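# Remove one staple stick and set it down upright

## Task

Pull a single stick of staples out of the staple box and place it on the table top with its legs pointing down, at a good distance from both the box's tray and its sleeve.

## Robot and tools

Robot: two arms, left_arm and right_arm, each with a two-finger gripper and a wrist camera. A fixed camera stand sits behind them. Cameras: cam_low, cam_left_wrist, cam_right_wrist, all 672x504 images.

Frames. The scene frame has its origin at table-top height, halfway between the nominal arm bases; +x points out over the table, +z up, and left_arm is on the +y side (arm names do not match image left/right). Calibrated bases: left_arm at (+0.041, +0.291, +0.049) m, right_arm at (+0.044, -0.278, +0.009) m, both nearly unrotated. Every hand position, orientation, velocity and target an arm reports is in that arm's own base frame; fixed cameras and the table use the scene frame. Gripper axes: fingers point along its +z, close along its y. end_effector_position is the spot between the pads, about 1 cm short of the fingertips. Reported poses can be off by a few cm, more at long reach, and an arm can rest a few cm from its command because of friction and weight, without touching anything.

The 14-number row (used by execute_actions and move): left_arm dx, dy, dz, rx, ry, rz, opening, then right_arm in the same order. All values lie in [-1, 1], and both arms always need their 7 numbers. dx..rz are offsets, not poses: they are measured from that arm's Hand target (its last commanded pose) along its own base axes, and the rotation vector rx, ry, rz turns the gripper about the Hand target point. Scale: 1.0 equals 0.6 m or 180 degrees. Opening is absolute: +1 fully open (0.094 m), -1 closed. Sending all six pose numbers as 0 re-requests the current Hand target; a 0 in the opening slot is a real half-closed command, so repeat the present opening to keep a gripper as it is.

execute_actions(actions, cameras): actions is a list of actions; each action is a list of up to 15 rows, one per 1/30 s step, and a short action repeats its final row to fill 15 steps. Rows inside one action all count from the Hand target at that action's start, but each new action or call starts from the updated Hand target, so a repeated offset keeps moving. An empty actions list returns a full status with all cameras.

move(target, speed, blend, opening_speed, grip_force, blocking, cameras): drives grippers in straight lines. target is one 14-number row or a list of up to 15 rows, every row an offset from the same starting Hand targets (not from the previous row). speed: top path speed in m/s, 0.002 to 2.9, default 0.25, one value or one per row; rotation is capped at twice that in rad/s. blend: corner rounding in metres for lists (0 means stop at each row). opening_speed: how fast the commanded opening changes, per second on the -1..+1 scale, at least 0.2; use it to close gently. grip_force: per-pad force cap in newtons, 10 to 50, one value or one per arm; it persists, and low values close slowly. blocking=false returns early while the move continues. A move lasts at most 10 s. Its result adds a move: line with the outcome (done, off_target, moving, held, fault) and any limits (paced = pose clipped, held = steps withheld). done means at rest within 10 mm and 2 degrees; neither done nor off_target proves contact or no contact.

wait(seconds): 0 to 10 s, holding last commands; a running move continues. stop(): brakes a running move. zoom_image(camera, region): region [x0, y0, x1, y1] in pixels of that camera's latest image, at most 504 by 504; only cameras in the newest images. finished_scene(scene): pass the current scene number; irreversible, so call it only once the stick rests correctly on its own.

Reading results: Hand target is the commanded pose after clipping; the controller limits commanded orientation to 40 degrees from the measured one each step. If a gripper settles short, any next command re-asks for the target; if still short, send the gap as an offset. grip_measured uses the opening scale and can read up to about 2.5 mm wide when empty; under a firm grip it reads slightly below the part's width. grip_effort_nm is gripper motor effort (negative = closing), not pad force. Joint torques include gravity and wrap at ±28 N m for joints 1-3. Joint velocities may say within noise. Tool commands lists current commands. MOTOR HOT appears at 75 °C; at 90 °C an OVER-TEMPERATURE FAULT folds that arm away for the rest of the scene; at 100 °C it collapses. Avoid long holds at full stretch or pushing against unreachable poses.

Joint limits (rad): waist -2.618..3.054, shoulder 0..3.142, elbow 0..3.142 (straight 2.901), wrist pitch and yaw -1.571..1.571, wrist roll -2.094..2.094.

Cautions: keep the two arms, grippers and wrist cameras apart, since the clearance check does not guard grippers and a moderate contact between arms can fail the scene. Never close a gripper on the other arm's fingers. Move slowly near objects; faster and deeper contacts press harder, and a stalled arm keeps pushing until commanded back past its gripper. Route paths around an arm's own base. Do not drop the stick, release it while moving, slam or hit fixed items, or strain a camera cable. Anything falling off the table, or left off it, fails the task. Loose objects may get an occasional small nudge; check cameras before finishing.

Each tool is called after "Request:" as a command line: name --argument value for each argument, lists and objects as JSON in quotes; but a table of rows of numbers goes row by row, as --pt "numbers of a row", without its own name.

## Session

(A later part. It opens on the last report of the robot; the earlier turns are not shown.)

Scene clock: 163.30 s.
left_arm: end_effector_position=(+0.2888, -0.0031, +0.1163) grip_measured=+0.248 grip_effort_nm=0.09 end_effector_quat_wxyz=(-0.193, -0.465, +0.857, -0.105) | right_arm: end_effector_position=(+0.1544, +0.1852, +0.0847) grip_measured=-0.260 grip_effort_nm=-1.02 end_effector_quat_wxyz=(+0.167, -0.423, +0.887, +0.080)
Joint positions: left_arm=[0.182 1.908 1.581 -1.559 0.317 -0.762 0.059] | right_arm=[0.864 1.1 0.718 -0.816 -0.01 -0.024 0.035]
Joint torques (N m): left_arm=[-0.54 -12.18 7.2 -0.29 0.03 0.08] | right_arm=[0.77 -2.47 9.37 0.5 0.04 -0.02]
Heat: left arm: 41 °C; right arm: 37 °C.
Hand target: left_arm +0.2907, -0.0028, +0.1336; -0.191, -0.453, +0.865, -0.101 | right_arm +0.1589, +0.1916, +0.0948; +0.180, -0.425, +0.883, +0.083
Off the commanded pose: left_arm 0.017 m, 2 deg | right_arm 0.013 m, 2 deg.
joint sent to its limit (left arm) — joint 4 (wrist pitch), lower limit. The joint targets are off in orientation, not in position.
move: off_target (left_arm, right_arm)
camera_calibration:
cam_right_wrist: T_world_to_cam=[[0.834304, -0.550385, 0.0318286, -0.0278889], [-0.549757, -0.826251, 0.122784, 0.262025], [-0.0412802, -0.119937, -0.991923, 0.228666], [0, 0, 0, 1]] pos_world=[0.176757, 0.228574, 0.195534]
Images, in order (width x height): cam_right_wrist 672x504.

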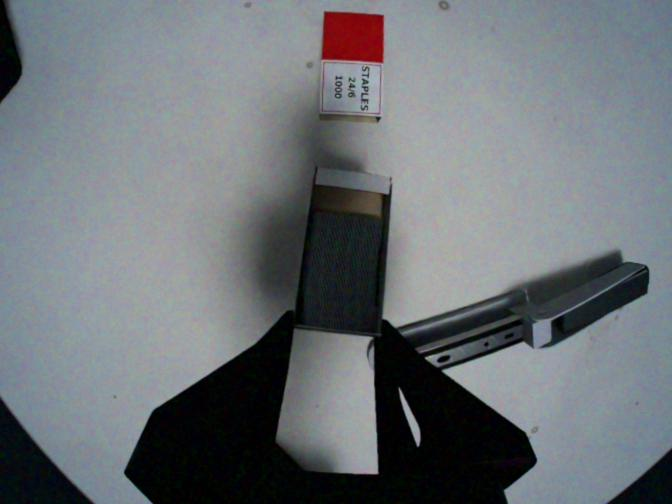

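Request:
move --target '[0,0,0,0,0,0,0.25, 0.0,0.0,0.0,-0.0066,0.0051,0,-0.26]' --speed 0.03 --cameras '["cam_right_wrist"]'

Request:
zoom_image --camera "cam_right_wrist" --region '[270, 150, 420, 350]'

Scene clock: 164.57 s.
left_arm: end_effector_position=(+0.2888, -0.0031, +0.1163) grip_measured=+0.248 grip_effort_nm=0.09 end_effector_quat_wxyz=(-0.193, -0.465, +0.857, -0.105) | right_arm: end_effector_position=(+0.1546, +0.1851, +0.0851) grip_measured=-0.260 grip_effort_nm=-1.02 end_effector_quat_wxyz=(+0.156, -0.424, +0.889, +0.074)
Joint positions: left_arm=[0.182 1.908 1.581 -1.559 0.317 -0.762 0.059] | right_arm=[0.864 1.126 0.742 -0.839 -0.009 -0.024 0.035]
Joint torques (N m): left_arm=[-0.55 -12.18 7.2 -0.29 0.03 0.08] | right_arm=[0.87 -2.61 9.33 0.52 0.05 -0.01]
Heat: left arm: 41 °C; right arm: 37 °C.
Hand target: left_arm +0.2907, -0.0028, +0.1336; -0.191, -0.453, +0.865, -0.101 | right_arm +0.1589, +0.1917, +0.0949; +0.169, -0.426, +0.885, +0.077
Off the commanded pose: left_arm 0.017 m, 2 deg | right_arm 0.012 m, 2 deg.
joint sent to its limit (left arm) — joint 4 (wrist pitch), lower limit. The joint targets are off in orientation, not in position.
move: off_target (left_arm, right_arm)
camera_calibration:
cam_right_wrist: T_world_to_cam=[[0.834547, -0.550135, 0.0297205, -0.0280053], [-0.548002, -0.82333, 0.147724, 0.259151], [-0.0567984, -0.139569, -0.988582, 0.23483], [0, 0, 0, 1]] pos_world=[0.178725, 0.230735, 0.194698]
Images, in order (width x height): cam_right_wrist 672x504.

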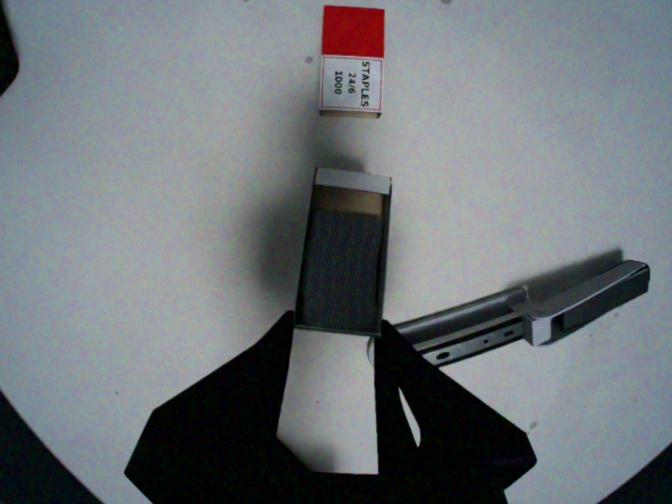

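Scaled by 2.520 from the camera's 672x504 image, which has a finer 960x720 frame.

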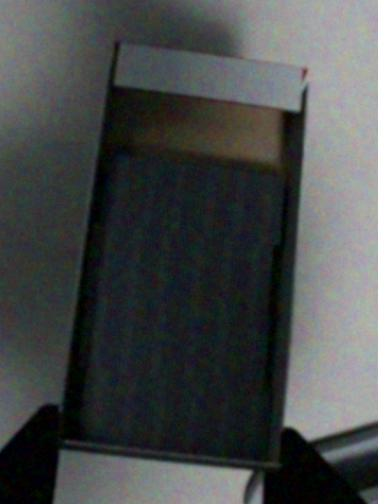

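Request:
move --target '[0,0,0,0,0,0,0.25, 0.0,0.0,0.0,-0.0066,0.0051,0,-0.26]' --speed 0.03 --cameras '["cam_right_wrist"]'

Request:
zoom_image --camera "cam_right_wrist" --region '[270, 150, 420, 350]'

Scene clock: 165.80 s.
left_arm: end_effector_position=(+0.2888, -0.0031, +0.1163) grip_measured=+0.248 grip_effort_nm=0.09 end_effector_quat_wxyz=(-0.193, -0.465, +0.857, -0.105) | right_arm: end_effector_position=(+0.1549, +0.1849, +0.0854) grip_measured=-0.260 grip_effort_nm=-1.02 end_effector_quat_wxyz=(+0.145, -0.425, +0.891, +0.069)
Joint positions: left_arm=[0.182 1.908 1.581 -1.559 0.317 -0.762 0.059] | right_arm=[0.864 1.151 0.766 -0.863 -0.007 -0.024 0.035]
Joint torques (N m): left_arm=[-0.55 -12.18 7.19 -0.29 0.03 0.08] | right_arm=[0.94 -2.78 9.28 0.42 0.05 -0.01]
Heat: left arm: 41 °C; right arm: 37 °C.
Hand target: left_arm +0.2907, -0.0028, +0.1336; -0.191, -0.453, +0.865, -0.101 | right_arm +0.1590, +0.1917, +0.0949; +0.158, -0.427, +0.887, +0.071
Off the commanded pose: left_arm 0.017 m, 2 deg | right_arm 0.012 m, 2 deg.
joint sent to its limit (left arm) — joint 4 (wrist pitch), lower limit. The joint targets are off in orientation, not in position.
move: off_target (left_arm, right_arm)
camera_calibration:
cam_right_wrist: T_world_to_cam=[[0.83472, -0.549962, 0.0280111, -0.0282242], [-0.545932, -0.819797, 0.172892, 0.256009], [-0.0721205, -0.159608, -0.984542, 0.240858], [0, 0, 0, 1]] pos_world=[0.180694, 0.232796, 0.193664]
Images, in order (width x height): cam_right_wrist 672x504.

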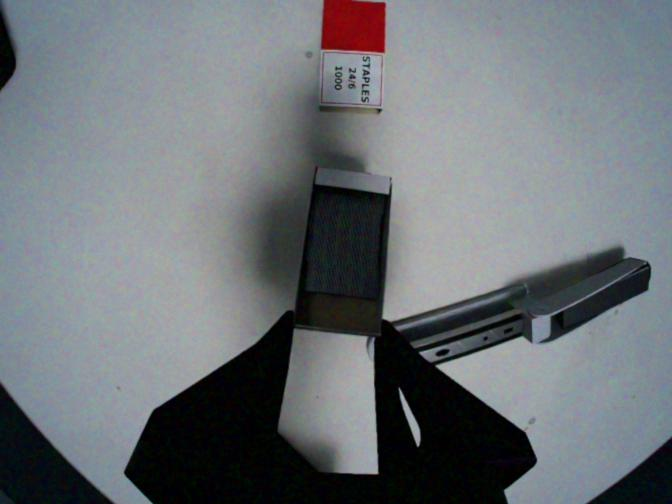

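Scaled by 2.520 from the camera's 672x504 image, which has a finer 960x720 frame.

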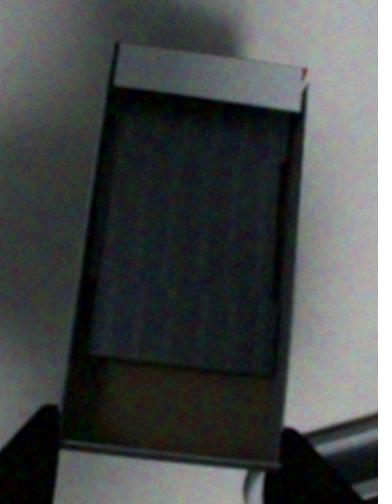

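Request:
move --pt "0 0 0 0 0 0 0.25 0.0 0.0 0.0 0.2101 -0.1643 0 -0.26" --pt "0 0 0 0 0 0 0.25 0.0 0.0 0.0 0.024 -0.0188 0 -0.26" --speed '[0.15,0.12]' --cameras '["cam_right_wrist"]'

Request:
zoom_image --camera "cam_right_wrist" --region '[270, 150, 420, 350]'

Scene clock: 173.53 s.
left_arm: end_effector_position=(+0.2888, -0.0031, +0.1163) grip_measured=+0.248 grip_effort_nm=0.09 end_effector_quat_wxyz=(-0.193, -0.465, +0.857, -0.105) | right_arm: end_effector_position=(+0.1545, +0.1853, +0.0843) grip_measured=-0.260 grip_effort_nm=-1.02 end_effector_quat_wxyz=(+0.186, -0.421, +0.883, +0.089)
Joint positions: left_arm=[0.182 1.908 1.581 -1.559 0.317 -0.762 0.059] | right_arm=[0.863 1.058 0.679 -0.776 -0.011 -0.024 0.035]
Joint torques (N m): left_arm=[-0.54 -12.18 7.19 -0.29 0.04 0.08] | right_arm=[0.77 -2.26 9.42 0.53 0.05 -0.02]
Heat: left arm: 41 °C; right arm: 37 °C.
Hand target: left_arm +0.2907, -0.0028, +0.1336; -0.191, -0.453, +0.865, -0.101 | right_arm +0.1590, +0.1917, +0.0949; +0.200, -0.423, +0.879, +0.092
Off the commanded pose: left_arm 0.017 m, 2 deg | right_arm 0.013 m, 2 deg.
joint sent to its limit (left arm) — joint 4 (wrist pitch), lower limit. The joint targets are off in orientation, not in position.
move: off_target (left_arm, right_arm)
camera_calibration:
cam_right_wrist: T_world_to_cam=[[0.833111, -0.551962, 0.0355433, -0.0276745], [-0.552898, -0.829317, 0.0808542, 0.266859], [-0.0151518, -0.0870124, -0.996092, 0.218477], [0, 0, 0, 1]] pos_world=[0.173912, 0.225046, 0.19703]
Images, in order (width x height): cam_right_wrist 672x504.

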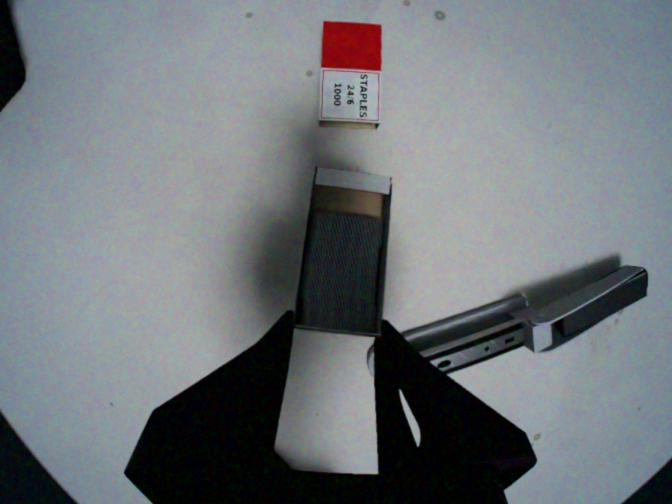

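Scaled by 2.520 from the camera's 672x504 image, which has a finer 960x720 frame.

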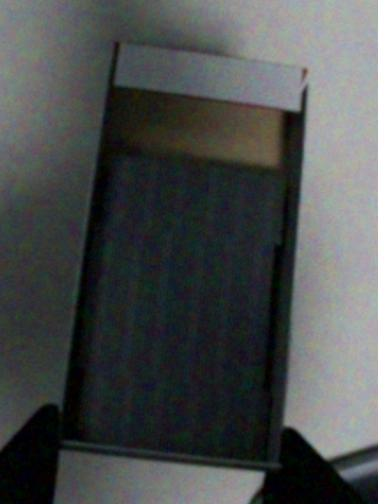

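Request:
execute_actions --actions '[[[0,0,0,0,0,0,0.25, 0,0,0,-0.0175,0.0137,0,-0.26]],[[0,0,0,0,0,0,0.25, 0,0,0,0.0175,-0.0137,0,-0.26]]]' --cameras '["cam_right_wrist"]'

Request:
zoom_image --camera "cam_right_wrist" --region '[270, 150, 420, 350]'

Scene clock: 174.97 s.
left_arm: end_effector_position=(+0.2888, -0.0031, +0.1163) grip_measured=+0.248 grip_effort_nm=0.10 end_effector_quat_wxyz=(-0.193, -0.465, +0.857, -0.105) | right_arm: end_effector_position=(+0.1575, +0.1888, +0.0921) grip_measured=-0.260 grip_effort_nm=-1.02 end_effector_quat_wxyz=(+0.187, -0.422, +0.883, +0.088)
Joint positions: left_arm=[0.182 1.908 1.581 -1.559 0.317 -0.762 0.059] | right_arm=[0.865 1.074 0.718 -0.798 -0.008 -0.024 0.035]
Joint torques (N m): left_arm=[-0.55 -12.18 7.2 -0.29 0.03 0.08] | right_arm=[0.57 -3.75 6.22 0.74 0.01 -0.02]
Heat: left arm: 41 °C; right arm: 37 °C.
Hand target: left_arm +0.2907, -0.0028, +0.1336; -0.191, -0.453, +0.865, -0.101 | right_arm +0.1590, +0.1917, +0.0950; +0.200, -0.423, +0.879, +0.092
Off the commanded pose: left_arm 0.017 m, 2 deg | right_arm 0.004 m, 2 deg.
joint sent to its limit (left arm) — joint 4 (wrist pitch), lower limit. The joint targets are off in orientation, not in position.
camera_calibration:
cam_right_wrist: T_world_to_cam=[[0.833557, -0.551092, 0.0384649, -0.0291027], [-0.552294, -0.829769, 0.0803408, 0.270801], [-0.0123582, -0.0882126, -0.996025, 0.226463], [0, 0, 0, 1]] pos_world=[0.176619, 0.228641, 0.204925]
Images, in order (width x height): cam_right_wrist 672x504.

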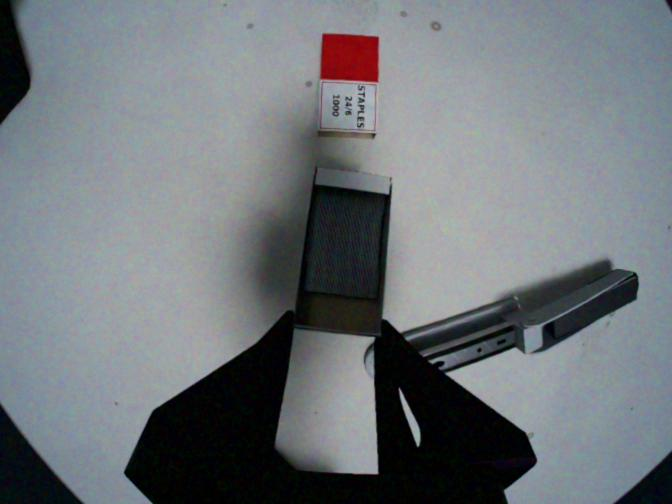

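Scaled by 2.520 from the camera's 672x504 image, which has a finer 960x720 frame.

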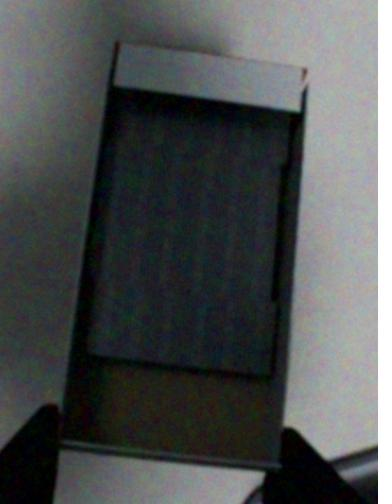

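Request:
move --pt "0 0 0 0 0 0 0.25 0.0 0.0 0.0 0.1861 -0.1455 0 -0.26" --pt "0 0 0 0 0 0 0.25 0.0 0.0 0.0 0.0 0.0 0 -0.26" --speed '[0.2,0.12]' --cameras '[]'

Request:
execute_actions --actions '[[[0,0,0,0,0,0,0.25, 0,0,0,-0.0131,0.0103,0,-0.26]],[[0,0,0,0,0,0,0.25, 0,0,0,0.0131,-0.0103,0,-0.26]]]' --cameras '["cam_right_wrist"]'

Request:
zoom_image --camera "cam_right_wrist" --region '[270, 150, 420, 350]'

Scene clock: 181.93 s.
left_arm: end_effector_position=(+0.2888, -0.0031, +0.1163) grip_measured=+0.248 grip_effort_nm=0.09 end_effector_quat_wxyz=(-0.193, -0.465, +0.857, -0.105) | right_arm: end_effector_position=(+0.1545, +0.1853, +0.0843) grip_measured=-0.260 grip_effort_nm=-1.02 end_effector_quat_wxyz=(+0.186, -0.421, +0.883, +0.089)
Joint positions: left_arm=[0.182 1.908 1.581 -1.559 0.317 -0.762 0.059] | right_arm=[0.863 1.058 0.679 -0.776 -0.011 -0.024 0.035]
Joint torques (N m): left_arm=[-0.54 -12.18 7.19 -0.29 0.03 0.08] | right_arm=[0.77 -2.24 9.42 0.59 0.05 -0.02]
Heat: left arm: 41 °C; right arm: 37 °C.
Hand target: left_arm +0.2907, -0.0028, +0.1336; -0.191, -0.453, +0.865, -0.101 | right_arm +0.1590, +0.1917, +0.0949; +0.200, -0.423, +0.879, +0.092
Off the commanded pose: left_arm 0.017 m, 2 deg | right_arm 0.013 m, 2 deg.
joint sent to its limit (left arm) — joint 4 (wrist pitch), lower limit. The joint targets are off in orientation, not in position.
move: off_target (left_arm, right_arm)
No camera images: "cameras" was empty.

Scene clock: 183.13 s.
left_arm: end_effector_position=(+0.2888, -0.0031, +0.1163) grip_measured=+0.248 grip_effort_nm=0.10 end_effector_quat_wxyz=(-0.193, -0.465, +0.857, -0.105) | right_arm: end_effector_position=(+0.1577, +0.1884, +0.0917) grip_measured=-0.260 grip_effort_nm=-1.02 end_effector_quat_wxyz=(+0.186, -0.421, +0.883, +0.088)
Joint positions: left_arm=[0.182 1.908 1.581 -1.559 0.317 -0.762 0.059] | right_arm=[0.863 1.075 0.717 -0.798 -0.009 -0.024 0.035]
Joint torques (N m): left_arm=[-0.55 -12.18 7.2 -0.29 0.03 0.08] | right_arm=[0.76 -3.86 6.27 0.76 0.02 -0.03]
Heat: left arm: 41 °C; right arm: 37 °C.
Hand target: left_arm +0.2907, -0.0028, +0.1336; -0.191, -0.453, +0.865, -0.101 | right_arm +0.1590, +0.1916, +0.0948; +0.200, -0.423, +0.879, +0.092
Off the commanded pose: left_arm 0.017 m, 2 deg | right_arm 0.005 m, 2 deg.
joint sent to its limit (left arm) — joint 4 (wrist pitch), lower limit. The joint targets are off in orientation, not in position.
camera_calibration:
cam_right_wrist: T_world_to_cam=[[0.832743, -0.552373, 0.0377112, -0.0289826], [-0.553483, -0.82883, 0.0818339, 0.27051], [-0.0139467, -0.0890192, -0.995932, 0.226294], [0, 0, 0, 1]] pos_world=[0.177014, 0.228342, 0.20433]
Images, in order (width x height): cam_right_wrist 672x504.

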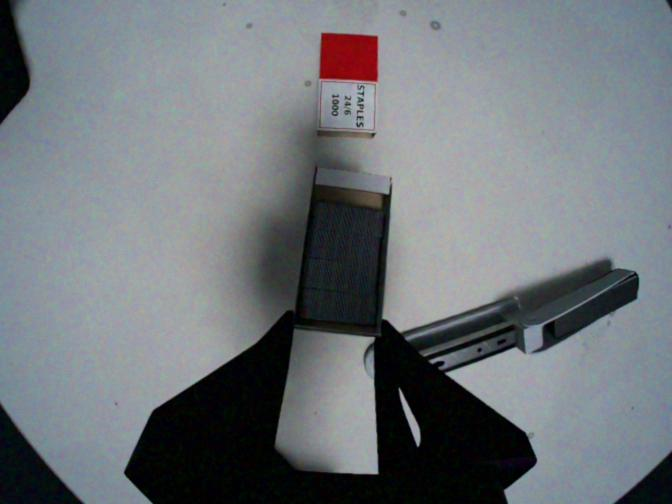

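Scaled by 2.520 from the camera's 672x504 image, which has a finer 960x720 frame.

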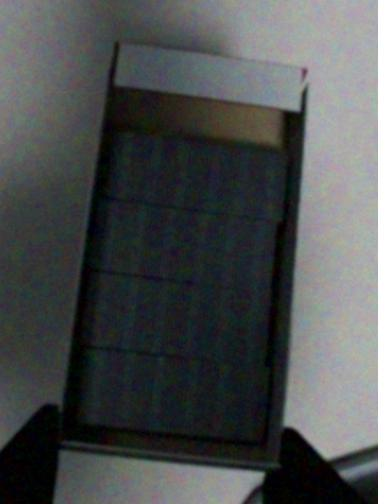

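Request:
execute_actions --actions '[[[0,0,0,0,0,0,0.25, 0,0,0,-0.0131,0.0103,0,-0.26]],[[0,0,0,0,0,0,0.25, 0,0,0,0.0131,-0.0103,0,-0.26]]]' --cameras '["cam_right_wrist"]'

Request:
zoom_image --camera "cam_right_wrist" --region '[270, 150, 420, 350]'

Scene clock: 184.67 s.
left_arm: end_effector_position=(+0.2888, -0.0031, +0.1163) grip_measured=+0.248 grip_effort_nm=0.09 end_effector_quat_wxyz=(-0.193, -0.465, +0.857, -0.105) | right_arm: end_effector_position=(+0.1577, +0.1884, +0.0917) grip_measured=-0.260 grip_effort_nm=-1.02 end_effector_quat_wxyz=(+0.186, -0.421, +0.883, +0.088)
Joint positions: left_arm=[0.182 1.908 1.581 -1.559 0.317 -0.762 0.059] | right_arm=[0.863 1.075 0.717 -0.798 -0.009 -0.024 0.035]
Joint torques (N m): left_arm=[-0.55 -12.18 7.2 -0.3 0.03 0.08] | right_arm=[0.76 -3.79 6.27 0.76 0.02 -0.02]
Heat: left arm: 41 °C; right arm: 37 °C.
Hand target: left_arm +0.2907, -0.0028, +0.1336; -0.191, -0.453, +0.865, -0.101 | right_arm +0.1590, +0.1917, +0.0949; +0.200, -0.423, +0.879, +0.092
Off the commanded pose: left_arm 0.017 m, 2 deg | right_arm 0.005 m, 2 deg.
joint sent to its limit (left arm) — joint 4 (wrist pitch), lower limit. The joint targets are off in orientation, not in position.
camera_calibration:
cam_right_wrist: T_world_to_cam=[[0.832691, -0.552452, 0.0377168, -0.0289599], [-0.553568, -0.82881, 0.0814636, 0.270589], [-0.0137447, -0.0887128, -0.995962, 0.226293], [0, 0, 0, 1]] pos_world=[0.177014, 0.228343, 0.204429]
Images, in order (width x height): cam_right_wrist 672x504.

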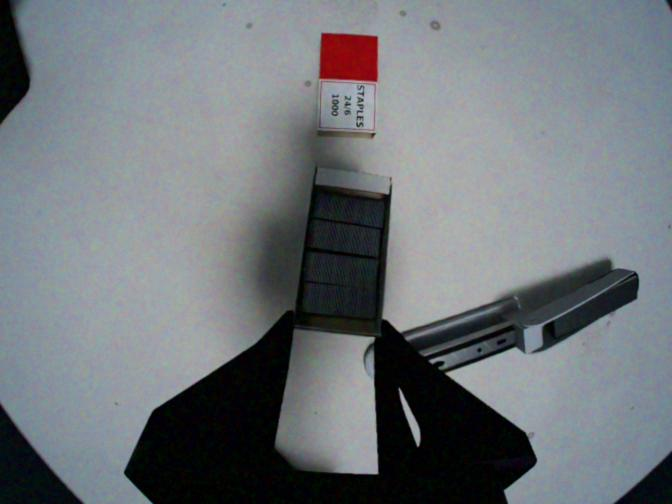

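Scaled by 2.520 from the camera's 672x504 image, which has a finer 960x720 frame.

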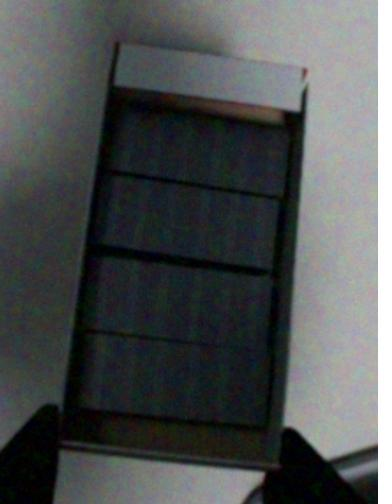

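Request:
move --pt "0 0 0 0 0 0 0.25 0.0 0.0 0.0 0.1861 -0.1455 0 -0.26" --pt "0 0 0 0 0 0 0.25 0.0 0.0 0.0 0.0 0.0 0 -0.26" --speed '[0.2,0.12]' --cameras '[]'

Request:
execute_actions --actions '[[[0,0,0,0,0,0,0.25, 0,0,0,-0.0096,0.0075,0,-0.26]],[[0,0,0,0,0,0,0.25, 0,0,0,0.0096,-0.0075,0,-0.26]]]' --cameras '["cam_right_wrist"]'

Request:
zoom_image --camera "cam_right_wrist" --region '[270, 150, 420, 350]'

Scene clock: 191.73 s.
left_arm: end_effector_position=(+0.2888, -0.0031, +0.1163) grip_measured=+0.248 grip_effort_nm=0.09 end_effector_quat_wxyz=(-0.193, -0.465, +0.857, -0.105) | right_arm: end_effector_position=(+0.1545, +0.1853, +0.0843) grip_measured=-0.260 grip_effort_nm=-1.02 end_effector_quat_wxyz=(+0.186, -0.421, +0.883, +0.089)
Joint positions: left_arm=[0.182 1.908 1.581 -1.559 0.317 -0.762 0.059] | right_arm=[0.863 1.058 0.679 -0.776 -0.011 -0.024 0.035]
Joint torques (N m): left_arm=[-0.54 -12.18 7.2 -0.29 0.04 0.07] | right_arm=[0.76 -2.26 9.43 0.59 0.05 -0.03]
Heat: left arm: 41 °C; right arm: 37 °C.
Hand target: left_arm +0.2907, -0.0028, +0.1336; -0.191, -0.453, +0.865, -0.101 | right_arm +0.1590, +0.1917, +0.0949; +0.200, -0.423, +0.879, +0.092
Off the commanded pose: left_arm 0.017 m, 2 deg | right_arm 0.013 m, 2 deg.
joint sent to its limit (left arm) — joint 4 (wrist pitch), lower limit. The joint targets are off in orientation, not in position.
move: off_target (left_arm, right_arm)
No camera images: "cameras" was empty.

Scene clock: 192.93 s.
left_arm: end_effector_position=(+0.2888, -0.0031, +0.1163) grip_measured=+0.248 grip_effort_nm=0.10 end_effector_quat_wxyz=(-0.193, -0.465, +0.857, -0.105) | right_arm: end_effector_position=(+0.1572, +0.1879, +0.0905) grip_measured=-0.260 grip_effort_nm=-1.02 end_effector_quat_wxyz=(+0.184, -0.421, +0.884, +0.087)
Joint positions: left_arm=[0.182 1.908 1.581 -1.559 0.317 -0.762 0.059] | right_arm=[0.863 1.076 0.714 -0.798 -0.009 -0.024 0.035]
Joint velocities: left_arm=[within noise] | right_arm=[-0.012 -0.002 -0.002 0.022 -0.154 -0.095 -0.001]
Joint torques (N m): left_arm=[-0.55 -12.18 7.19 -0.29 0.03 0.08] | right_arm=[0.76 -3.93 6.49 0.75 0.03 -0.02]
Heat: left arm: 41 °C; right arm: 37 °C.
Hand target: left_arm +0.2907, -0.0028, +0.1336; -0.191, -0.453, +0.865, -0.101 | right_arm +0.1590, +0.1917, +0.0950; +0.200, -0.423, +0.879, +0.092
Off the commanded pose: left_arm 0.017 m, 2 deg | right_arm 0.006 m, 2 deg.
joint sent to its limit (left arm) — joint 4 (wrist pitch), lower limit. The joint targets are off in orientation, not in position.
camera_calibration:
cam_right_wrist: T_world_to_cam=[[0.832906, -0.552181, 0.0369399, -0.0287961], [-0.553171, -0.828697, 0.0852295, 0.269548], [-0.0164501, -0.0914222, -0.995676, 0.226026], [0, 0, 0, 1]] pos_world=[0.176809, 0.228137, 0.203139]
Images, in order (width x height): cam_right_wrist 672x504.

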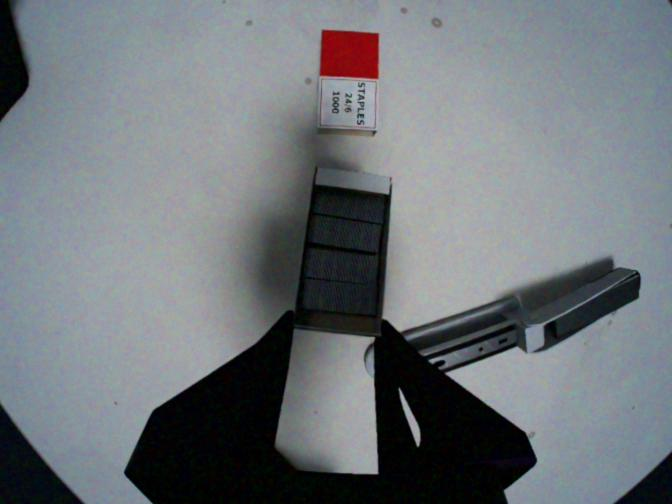

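Scaled by 2.520 from the camera's 672x504 image, which has a finer 960x720 frame.

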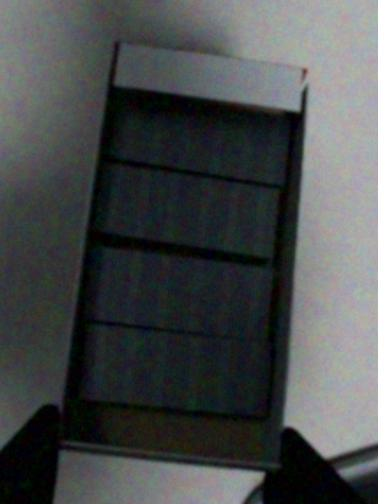

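Request:
move --pt "0 0 0 0 0 0 0.25 0.0 0.0 0.0 0.2128 -0.1663 0 -0.26" --pt "0 0 0 0 0 0 0.25 0.0 0.0 0.0 0.07 -0.0547 0 -0.26" --speed '[0.2,0.12]' --cameras '["cam_right_wrist"]'

Request:
zoom_image --camera "cam_right_wrist" --region '[270, 150, 420, 350]'

Scene clock: 198.90 s.
left_arm: end_effector_position=(+0.2888, -0.0031, +0.1163) grip_measured=+0.248 grip_effort_nm=0.09 end_effector_quat_wxyz=(-0.193, -0.465, +0.857, -0.105) | right_arm: end_effector_position=(+0.1549, +0.1858, +0.0812) grip_measured=-0.260 grip_effort_nm=-1.02 end_effector_quat_wxyz=(+0.304, -0.403, +0.851, +0.147)
Joint positions: left_arm=[0.182 1.908 1.581 -1.559 0.317 -0.762 0.059] | right_arm=[0.851 0.779 0.422 -0.525 -0.027 -0.024 0.035]
Joint torques (N m): left_arm=[-0.55 -12.16 7.2 -0.29 0.03 0.08] | right_arm=[0.77 -0.69 9.88 0.95 0.03 -0.06]
Heat: left arm: 41 °C; right arm: 37 °C.
Hand target: left_arm +0.2907, -0.0028, +0.1336; -0.191, -0.453, +0.865, -0.101 | right_arm +0.1590, +0.1916, +0.0949; +0.319, -0.405, +0.843, +0.151
Off the commanded pose: left_arm 0.017 m, 2 deg | right_arm 0.016 m, 2 deg.
joint sent to its limit (left arm) — joint 4 (wrist pitch), lower limit. The joint targets are off in orientation, not in position.
move: off_target (left_arm, right_arm)
camera_calibration:
cam_right_wrist: T_world_to_cam=[[0.823529, -0.564603, 0.054987, -0.0253964], [-0.546336, -0.81549, -0.191032, 0.286231], [0.152699, 0.127279, -0.980042, 0.148445], [0, 0, 0, 1]] pos_world=[0.154626, 0.200186, 0.201558]
Images, in order (width x height): cam_right_wrist 672x504.

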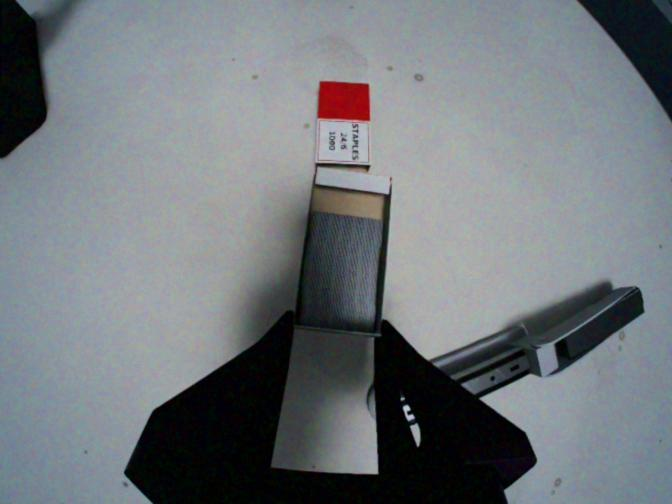

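Scaled by 2.520 from the camera's 672x504 image, which has a finer 960x720 frame.

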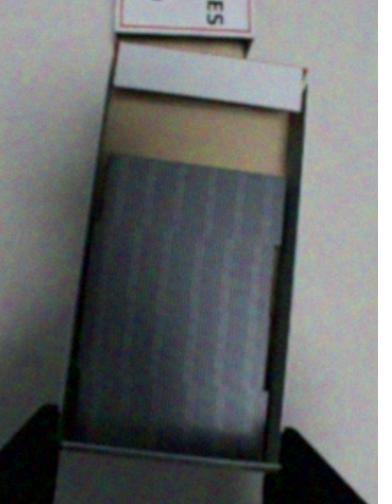

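Request:
move --target '[0,0,0,0,0,0,0.25, 0.0,0.0,0.0,-0.0482,0.0377,0,-0.26]' --speed 0.08 --cameras '[]'

Request:
execute_actions --actions '[[[0,0,0,0,0,0,0.25, 0,0,0,-0.0263,0.0205,0,-0.26]],[[0,0,0,0,0,0,0.25, 0,0,0,0.0263,-0.0205,0,-0.26]]]' --cameras '["cam_right_wrist"]'

Request:
zoom_image --camera "cam_right_wrist" --region '[270, 150, 420, 350]'

Scene clock: 201.13 s.
left_arm: end_effector_position=(+0.2888, -0.0031, +0.1163) grip_measured=+0.248 grip_effort_nm=0.10 end_effector_quat_wxyz=(-0.193, -0.465, +0.857, -0.105) | right_arm: end_effector_position=(+0.1546, +0.1853, +0.0834) grip_measured=-0.260 grip_effort_nm=-1.02 end_effector_quat_wxyz=(+0.223, -0.416, +0.875, +0.107)
Joint positions: left_arm=[0.182 1.908 1.581 -1.559 0.317 -0.762 0.059] | right_arm=[0.86 0.972 0.599 -0.697 -0.015 -0.024 0.035]
Joint torques (N m): left_arm=[-0.57 -12.18 7.2 -0.29 0.03 0.08] | right_arm=[0.79 -1.7 9.61 0.7 0.04 -0.04]
Heat: left arm: 41 °C; right arm: 37 °C.
Hand target: left_arm +0.2907, -0.0028, +0.1336; -0.191, -0.453, +0.865, -0.101 | right_arm +0.1591, +0.1917, +0.0950; +0.238, -0.418, +0.870, +0.111
Off the commanded pose: left_arm 0.017 m, 2 deg | right_arm 0.014 m, 2 deg.
joint sent to its limit (left arm) — joint 4 (wrist pitch), lower limit. The joint targets are off in orientation, not in position.
move: off_target (left_arm, right_arm)
No camera images: "cameras" was empty.

Scene clock: 202.40 s.
left_arm: end_effector_position=(+0.2888, -0.0031, +0.1163) grip_measured=+0.248 grip_effort_nm=0.09 end_effector_quat_wxyz=(-0.193, -0.465, +0.857, -0.105) | right_arm: end_effector_position=(+0.1575, +0.1888, +0.0925) grip_measured=-0.260 grip_effort_nm=-1.02 end_effector_quat_wxyz=(+0.226, -0.417, +0.874, +0.106)
Joint positions: left_arm=[0.182 1.908 1.581 -1.559 0.317 -0.762 0.059] | right_arm=[0.864 0.984 0.638 -0.72 -0.01 -0.024 0.035]
Joint torques (N m): left_arm=[-0.55 -12.18 7.19 -0.29 0.03 0.08] | right_arm=[0.42 -2.8 6.37 0.87 -0.01 -0.04]
Heat: left arm: 41 °C; right arm: 37 °C.
Hand target: left_arm +0.2907, -0.0028, +0.1336; -0.191, -0.453, +0.865, -0.101 | right_arm +0.1590, +0.1917, +0.0949; +0.237, -0.418, +0.870, +0.111
Off the commanded pose: left_arm 0.017 m, 2 deg | right_arm 0.004 m, 1 deg.
joint sent to its limit (left arm) — joint 4 (wrist pitch), lower limit. The joint targets are off in orientation, not in position.
camera_calibration:
cam_right_wrist: T_world_to_cam=[[0.830734, -0.554646, 0.0474192, -0.0288296], [-0.554922, -0.831861, -0.00834018, 0.27975], [0.044072, -0.0193855, -0.99884, 0.205155], [0, 0, 0, 1]] pos_world=[0.170147, 0.2207, 0.208617]
Images, in order (width x height): cam_right_wrist 672x504.

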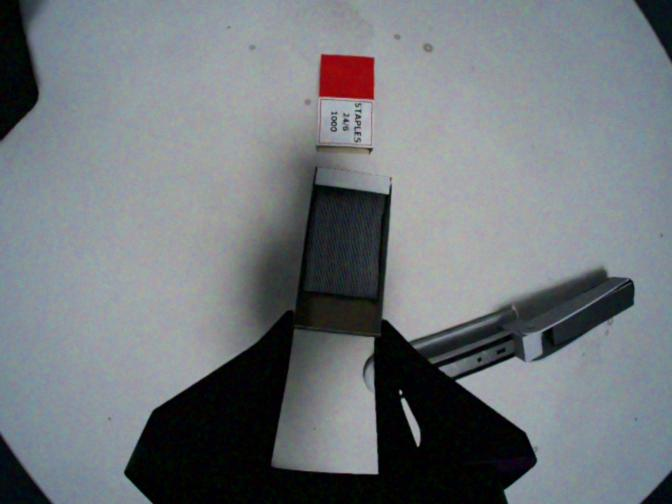

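Scaled by 2.520 from the camera's 672x504 image, which has a finer 960x720 frame.

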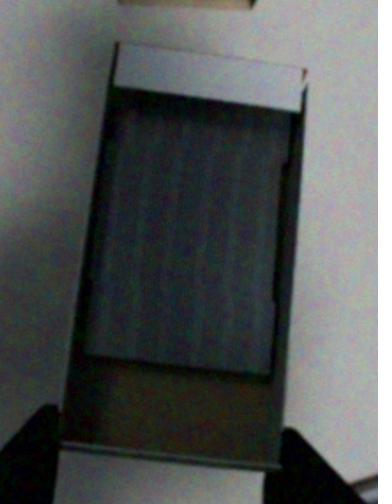

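Request:
move --pt "0 0 0 0 0 0 0.25 0.0 0.0 0.0 0.1912 -0.1494 0 -0.26" --pt "0 0 0 0 0 0 0.25 0.0 0.0 0.0 -0.0219 0.0171 0 -0.26" --speed '[0.2,0.12]' --cameras '[]'

Request:
execute_actions --actions '[[[0,0,0,0,0,0,0.25, 0,0,0,0.0087,0.0111,-0.0302,-0.26],[0,0,0,0,0,0,0.25, 0,0,0,0.0087,0.0111,-0.0302,-0.26],[0,0,0,0,0,0,0.25, 0,0,0,0.0087,0.0111,-0.0302,-0.26],[0,0,0,0,0,0,0.25, 0,0,0,-0.0087,-0.0111,0.0302,-0.26],[0,0,0,0,0,0,0.25, 0,0,0,-0.0087,-0.0111,0.0302,-0.26],[0,0,0,0,0,0,0.25, 0,0,0,-0.0087,-0.0111,0.0302,-0.26],[0,0,0,0,0,0,0.25, 0,0,0,0.0087,0.0111,-0.0302,-0.26],[0,0,0,0,0,0,0.25, 0,0,0,0.0087,0.0111,-0.0302,-0.26],[0,0,0,0,0,0,0.25, 0,0,0,0.0087,0.0111,-0.0302,-0.26],[0,0,0,0,0,0,0.25, 0,0,0,-0.0087,-0.0111,0.0302,-0.26],[0,0,0,0,0,0,0.25, 0,0,0,-0.0087,-0.0111,0.0302,-0.26],[0,0,0,0,0,0,0.25, 0,0,0,-0.0087,-0.0111,0.0302,-0.26],[0,0,0,0,0,0,0.25, 0,0,0,0,0,0,-0.26]]]' --cameras '["cam_right_wrist"]'

Request:
zoom_image --camera "cam_right_wrist" --region '[270, 150, 420, 350]'

Scene clock: 209.33 s.
left_arm: end_effector_position=(+0.2888, -0.0031, +0.1163) grip_measured=+0.248 grip_effort_nm=0.09 end_effector_quat_wxyz=(-0.193, -0.465, +0.857, -0.105) | right_arm: end_effector_position=(+0.1546, +0.1853, +0.0843) grip_measured=-0.260 grip_effort_nm=-1.02 end_effector_quat_wxyz=(+0.186, -0.421, +0.883, +0.089)
Joint positions: left_arm=[0.182 1.908 1.581 -1.559 0.317 -0.762 0.059] | right_arm=[0.863 1.059 0.679 -0.776 -0.011 -0.024 0.035]
Joint torques (N m): left_arm=[-0.55 -12.18 7.19 -0.29 0.04 0.08] | right_arm=[0.77 -2.25 9.43 0.57 0.05 -0.03]
Heat: left arm: 41 °C; right arm: 37 °C.
Hand target: left_arm +0.2907, -0.0028, +0.1336; -0.191, -0.453, +0.865, -0.101 | right_arm +0.1591, +0.1917, +0.0950; +0.200, -0.423, +0.879, +0.092
Off the commanded pose: left_arm 0.017 m, 2 deg | right_arm 0.013 m, 2 deg.
joint sent to its limit (left arm) — joint 4 (wrist pitch), lower limit. The joint targets are off in orientation, not in position.
move: off_target (left_arm, right_arm)
No camera images: "cameras" was empty.

Scene clock: 210.27 s.
left_arm: end_effector_position=(+0.2888, -0.0031, +0.1163) grip_measured=+0.248 grip_effort_nm=0.10 end_effector_quat_wxyz=(-0.193, -0.465, +0.857, -0.105) | right_arm: end_effector_position=(+0.1541, +0.1854, +0.0843) grip_measured=-0.260 grip_effort_nm=-1.02 end_effector_quat_wxyz=(+0.187, -0.427, +0.881, +0.086)
Joint positions: left_arm=[0.182 1.908 1.581 -1.559 0.317 -0.762 0.059] | right_arm=[0.87 1.059 0.679 -0.777 -0.005 -0.033 0.035]
Joint torques (N m): left_arm=[-0.55 -12.16 7.19 -0.29 0.03 0.08] | right_arm=[0.13 -2.26 9.42 0.58 -0.03 0.01]
Heat: left arm: 41 °C; right arm: 37 °C.
Hand target: left_arm +0.2907, -0.0028, +0.1336; -0.191, -0.453, +0.865, -0.101 | right_arm +0.1590, +0.1917, +0.0950; +0.200, -0.423, +0.879, +0.092
Off the commanded pose: left_arm 0.017 m, 2 deg | right_arm 0.013 m, 2 deg.
joint sent to its limit (left arm) — joint 4 (wrist pitch), lower limit. The joint targets are off in orientation, not in position.
camera_calibration:
cam_right_wrist: T_world_to_cam=[[0.839144, -0.542067, 0.0447347, -0.0308646], [-0.543859, -0.835097, 0.0826414, 0.266277], [-0.00743933, -0.0936773, -0.995575, 0.218516], [0, 0, 0, 1]] pos_world=[0.172343, 0.226106, 0.196924]
Images, in order (width x height): cam_right_wrist 672x504.

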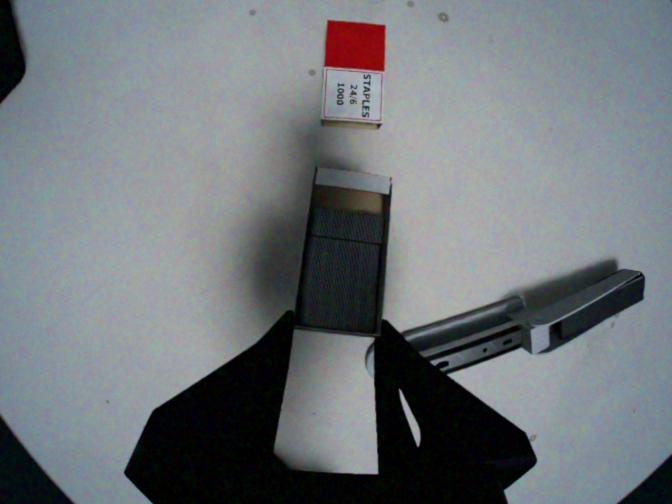

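Scaled by 2.520 from the camera's 672x504 image, which has a finer 960x720 frame.

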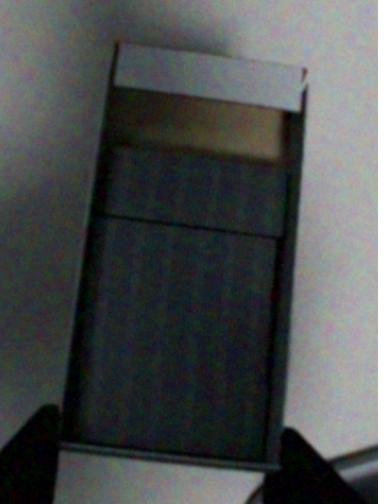

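Request:
execute_actions --actions '[[[0,0,0,0,0,0,0.25, 0,0,0,0.0087,0.0111,-0.0302,-0.26],[0,0,0,0,0,0,0.25, 0,0,0,0.0087,0.0111,-0.0302,-0.26],[0,0,0,0,0,0,0.25, 0,0,0,0.0087,0.0111,-0.0302,-0.26],[0,0,0,0,0,0,0.25, 0,0,0,-0.0087,-0.0111,0.0302,-0.26],[0,0,0,0,0,0,0.25, 0,0,0,-0.0087,-0.0111,0.0302,-0.26],[0,0,0,0,0,0,0.25, 0,0,0,-0.0087,-0.0111,0.0302,-0.26],[0,0,0,0,0,0,0.25, 0,0,0,0.0087,0.0111,-0.0302,-0.26],[0,0,0,0,0,0,0.25, 0,0,0,0.0087,0.0111,-0.0302,-0.26],[0,0,0,0,0,0,0.25, 0,0,0,0.0087,0.0111,-0.0302,-0.26],[0,0,0,0,0,0,0.25, 0,0,0,-0.0087,-0.0111,0.0302,-0.26],[0,0,0,0,0,0,0.25, 0,0,0,-0.0087,-0.0111,0.0302,-0.26],[0,0,0,0,0,0,0.25, 0,0,0,-0.0087,-0.0111,0.0302,-0.26],[0,0,0,0,0,0,0.25, 0,0,0,0,0,0,-0.26]],[[0,0,0,0,0,0,0.25, 0,0,0,0.0087,0.0111,-0.0302,-0.26],[0,0,0,0,0,0,0.25, 0,0,0,0.0087,0.0111,-0.0302,-0.26],[0,0,0,0,0,0,0.25, 0,0,0,0.0087,0.0111,-0.0302,-0.26],[0,0,0,0,0,0,0.25, 0,0,0,-0.0087,-0.0111,0.0302,-0.26],[0,0,0,0,0,0,0.25, 0,0,0,-0.0087,-0.0111,0.0302,-0.26],[0,0,0,0,0,0,0.25, 0,0,0,-0.0087,-0.0111,0.0302,-0.26],[0,0,0,0,0,0,0.25, 0,0,0,0.0087,0.0111,-0.0302,-0.26],[0,0,0,0,0,0,0.25, 0,0,0,0.0087,0.0111,-0.0302,-0.26],[0,0,0,0,0,0,0.25, 0,0,0,0.0087,0.0111,-0.0302,-0.26],[0,0,0,0,0,0,0.25, 0,0,0,-0.0087,-0.0111,0.0302,-0.26],[0,0,0,0,0,0,0.25, 0,0,0,-0.0087,-0.0111,0.0302,-0.26],[0,0,0,0,0,0,0.25, 0,0,0,-0.0087,-0.0111,0.0302,-0.26],[0,0,0,0,0,0,0.25, 0,0,0,0,0,0,-0.26]]]' --cameras '["cam_right_wrist"]'

Request:
zoom_image --camera "cam_right_wrist" --region '[270, 150, 420, 350]'

Scene clock: 212.33 s.
left_arm: end_effector_position=(+0.2888, -0.0031, +0.1163) grip_measured=+0.248 grip_effort_nm=0.09 end_effector_quat_wxyz=(-0.193, -0.465, +0.857, -0.105) | right_arm: end_effector_position=(+0.1544, +0.1850, +0.0842) grip_measured=-0.260 grip_effort_nm=-1.02 end_effector_quat_wxyz=(+0.187, -0.427, +0.881, +0.085)
Joint positions: left_arm=[0.182 1.908 1.581 -1.559 0.317 -0.762 0.059] | right_arm=[0.87 1.059 0.679 -0.778 -0.002 -0.033 0.035]
Joint torques (N m): left_arm=[-0.55 -12.18 7.2 -0.29 0.03 0.08] | right_arm=[0.13 -2.29 9.42 0.59 -0.05 0.05]
Heat: left arm: 41 °C; right arm: 37 °C.
Hand target: left_arm +0.2907, -0.0028, +0.1336; -0.191, -0.453, +0.865, -0.101 | right_arm +0.1590, +0.1917, +0.0949; +0.199, -0.423, +0.879, +0.092
Off the commanded pose: left_arm 0.017 m, 2 deg | right_arm 0.013 m, 2 deg.
joint sent to its limit (left arm) — joint 4 (wrist pitch), lower limit. The joint targets are off in orientation, not in position.
camera_calibration:
cam_right_wrist: T_world_to_cam=[[0.838602, -0.54274, 0.0466941, -0.0311902], [-0.544707, -0.834445, 0.0836383, 0.265982], [-0.00643022, -0.0955738, -0.995402, 0.218519], [0, 0, 0, 1]] pos_world=[0.172444, 0.225904, 0.196724]
Images, in order (width x height): cam_right_wrist 672x504.

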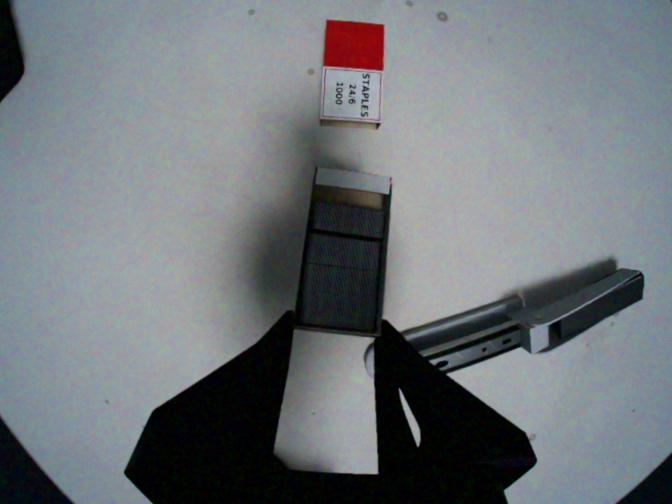

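Scaled by 2.520 from the camera's 672x504 image, which has a finer 960x720 frame.

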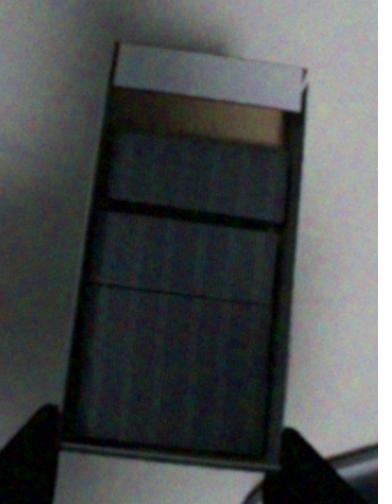

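Request:
execute_actions --actions '[[[0,0,0,0,0,0,0.25, 0,0,0,0.0087,0.0111,-0.0302,-0.26],[0,0,0,0,0,0,0.25, 0,0,0,0.0087,0.0111,-0.0302,-0.26],[0,0,0,0,0,0,0.25, 0,0,0,0.0087,0.0111,-0.0302,-0.26],[0,0,0,0,0,0,0.25, 0,0,0,-0.0087,-0.0111,0.0302,-0.26],[0,0,0,0,0,0,0.25, 0,0,0,-0.0087,-0.0111,0.0302,-0.26],[0,0,0,0,0,0,0.25, 0,0,0,-0.0087,-0.0111,0.0302,-0.26],[0,0,0,0,0,0,0.25, 0,0,0,0.0087,0.0111,-0.0302,-0.26],[0,0,0,0,0,0,0.25, 0,0,0,0.0087,0.0111,-0.0302,-0.26],[0,0,0,0,0,0,0.25, 0,0,0,0.0087,0.0111,-0.0302,-0.26],[0,0,0,0,0,0,0.25, 0,0,0,-0.0087,-0.0111,0.0302,-0.26],[0,0,0,0,0,0,0.25, 0,0,0,-0.0087,-0.0111,0.0302,-0.26],[0,0,0,0,0,0,0.25, 0,0,0,-0.0087,-0.0111,0.0302,-0.26],[0,0,0,0,0,0,0.25, 0,0,0,0,0,0,-0.26]],[[0,0,0,0,0,0,0.25, 0,0,0,0.0087,0.0111,-0.0302,-0.26],[0,0,0,0,0,0,0.25, 0,0,0,0.0087,0.0111,-0.0302,-0.26],[0,0,0,0,0,0,0.25, 0,0,0,0.0087,0.0111,-0.0302,-0.26],[0,0,0,0,0,0,0.25, 0,0,0,-0.0087,-0.0111,0.0302,-0.26],[0,0,0,0,0,0,0.25, 0,0,0,-0.0087,-0.0111,0.0302,-0.26],[0,0,0,0,0,0,0.25, 0,0,0,-0.0087,-0.0111,0.0302,-0.26],[0,0,0,0,0,0,0.25, 0,0,0,0.0087,0.0111,-0.0302,-0.26],[0,0,0,0,0,0,0.25, 0,0,0,0.0087,0.0111,-0.0302,-0.26],[0,0,0,0,0,0,0.25, 0,0,0,0.0087,0.0111,-0.0302,-0.26],[0,0,0,0,0,0,0.25, 0,0,0,-0.0087,-0.0111,0.0302,-0.26],[0,0,0,0,0,0,0.25, 0,0,0,-0.0087,-0.0111,0.0302,-0.26],[0,0,0,0,0,0,0.25, 0,0,0,-0.0087,-0.0111,0.0302,-0.26],[0,0,0,0,0,0,0.25, 0,0,0,0,0,0,-0.26]]]' --cameras '["cam_right_wrist"]'

Request:
zoom_image --camera "cam_right_wrist" --region '[270, 150, 420, 350]'

Scene clock: 214.60 s.
left_arm: end_effector_position=(+0.2888, -0.0031, +0.1163) grip_measured=+0.248 grip_effort_nm=0.09 end_effector_quat_wxyz=(-0.193, -0.465, +0.857, -0.105) | right_arm: end_effector_position=(+0.1544, +0.1850, +0.0842) grip_measured=-0.260 grip_effort_nm=-1.02 end_effector_quat_wxyz=(+0.187, -0.427, +0.881, +0.084)
Joint positions: left_arm=[0.182 1.908 1.581 -1.559 0.317 -0.762 0.059] | right_arm=[0.87 1.059 0.679 -0.778 -0.002 -0.033 0.035]
Joint torques (N m): left_arm=[-0.55 -12.18 7.2 -0.3 0.04 0.08] | right_arm=[0.12 -2.25 9.44 0.58 -0.07 0.07]
Heat: left arm: 41 °C; right arm: 37 °C.
Hand target: left_arm +0.2907, -0.0028, +0.1336; -0.191, -0.453, +0.865, -0.101 | right_arm +0.1590, +0.1917, +0.0950; +0.200, -0.423, +0.879, +0.092
Off the commanded pose: left_arm 0.017 m, 2 deg | right_arm 0.013 m, 2 deg.
joint sent to its limit (left arm) — joint 4 (wrist pitch), lower limit. The joint targets are off in orientation, not in position.
camera_calibration:
cam_right_wrist: T_world_to_cam=[[0.838487, -0.542884, 0.0470772, -0.0312976], [-0.544887, -0.834328, 0.0836405, 0.266041], [-0.00612932, -0.0957832, -0.995383, 0.218511], [0, 0, 0, 1]] pos_world=[0.172544, 0.225904, 0.196724]
Images, in order (width x height): cam_right_wrist 672x504.

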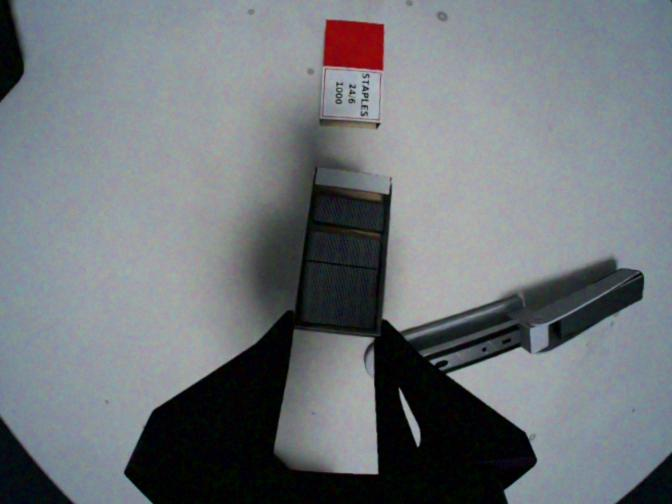

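Scaled by 2.520 from the camera's 672x504 image, which has a finer 960x720 frame.

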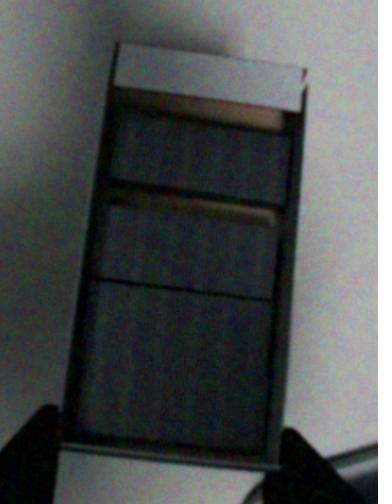

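Request:
move --pt "0 0 0 0 0 0 0.25 0 0 0 0.0855 -0.0668 0 -0.26" --pt "0 0 0 0 0 0 0.25 0 0 -0.10 0.0855 -0.0668 0 -0.26" --speed '[0.08,0.06]' --cameras '["cam_right_wrist","cam_low"]'

Request:
zoom_image --camera "cam_right_wrist" --region '[270, 150, 420, 350]'

Request:
zoom_image --camera "cam_low" --region '[150, 300, 400, 450]'

Scene clock: 220.47 s.
left_arm: end_effector_position=(+0.2888, -0.0031, +0.1163) grip_measured=+0.248 grip_effort_nm=0.09 end_effector_quat_wxyz=(-0.193, -0.465, +0.857, -0.105) | right_arm: end_effector_position=(+0.1564, +0.1899, +0.0329) grip_measured=-0.260 grip_effort_nm=-1.02 end_effector_quat_wxyz=(+0.338, -0.406, +0.834, +0.157)
Joint positions: left_arm=[0.182 1.908 1.581 -1.559 0.317 -0.762 0.059] | right_arm=[0.867 0.821 0.182 -0.166 -0.015 -0.032 0.035]
Joint torques (N m): left_arm=[-0.55 -12.18 7.19 -0.29 0.04 0.08] | right_arm=[-0.94 -0.53 6.5 1.22 -0.14 0.03]
Heat: left arm: 41 °C; right arm: 36 °C.
Hand target: left_arm +0.2907, -0.0028, +0.1336; -0.191, -0.453, +0.865, -0.101 | right_arm +0.1590, +0.1916, +0.0348; +0.345, -0.400, +0.833, +0.164
Off the commanded pose: left_arm 0.017 m, 2 deg | right_arm 0.004 m, 1 deg.
joint sent to its limit (left arm) — joint 4 (wrist pitch), lower limit. The joint targets are off in orientation, not in position.
move: off_target (left_arm)
camera_calibration:
cam_right_wrist: T_world_to_cam=[[0.826915, -0.556843, 0.0783421, -0.0244357], [-0.521644, -0.811637, -0.26293, 0.278913], [0.209996, 0.176554, -0.961629, 0.0813926], [0, 0, 0, 1]] pos_world=[0.148607, 0.198399, 0.153518]
Images, in order (width x height): cam_low 672x504, cam_right_wrist 672x504.

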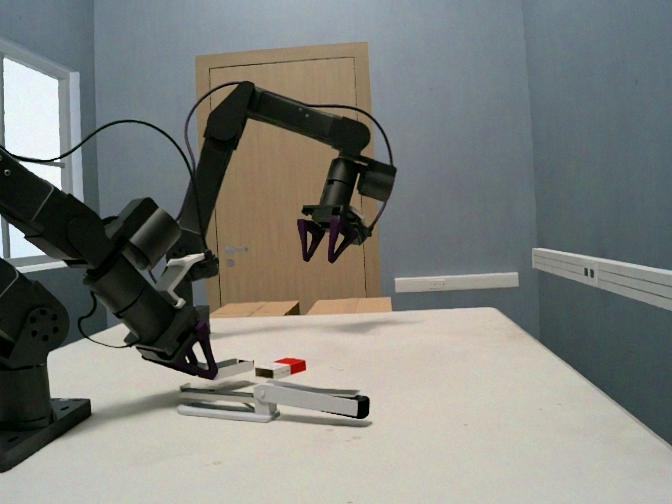

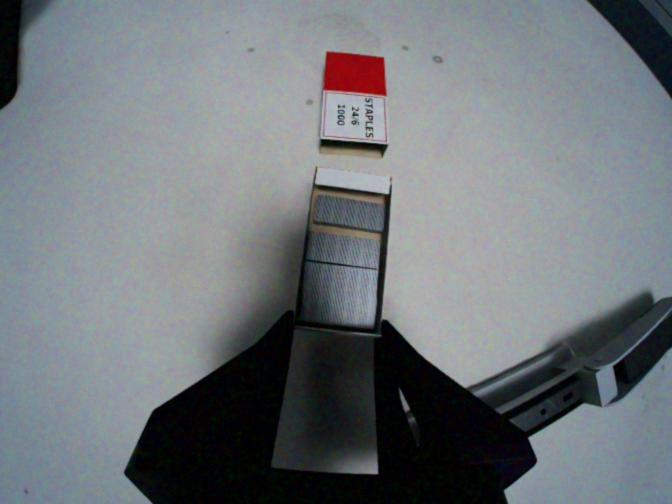

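Scaled by 2.520 from the camera's 672x504 image, which has a finer 960x720 frame.

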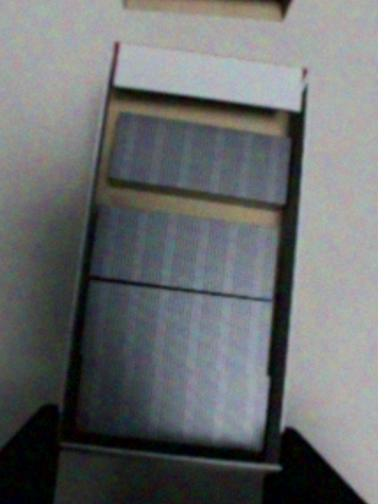

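Scaled by 2.016 from the camera's 672x504 image, which has a finer 960x720 frame.

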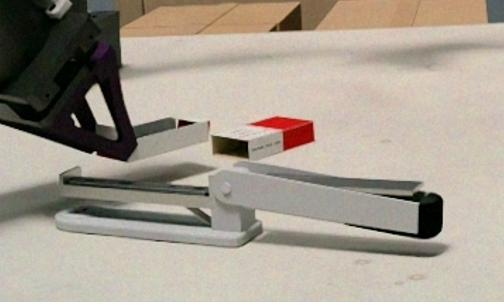

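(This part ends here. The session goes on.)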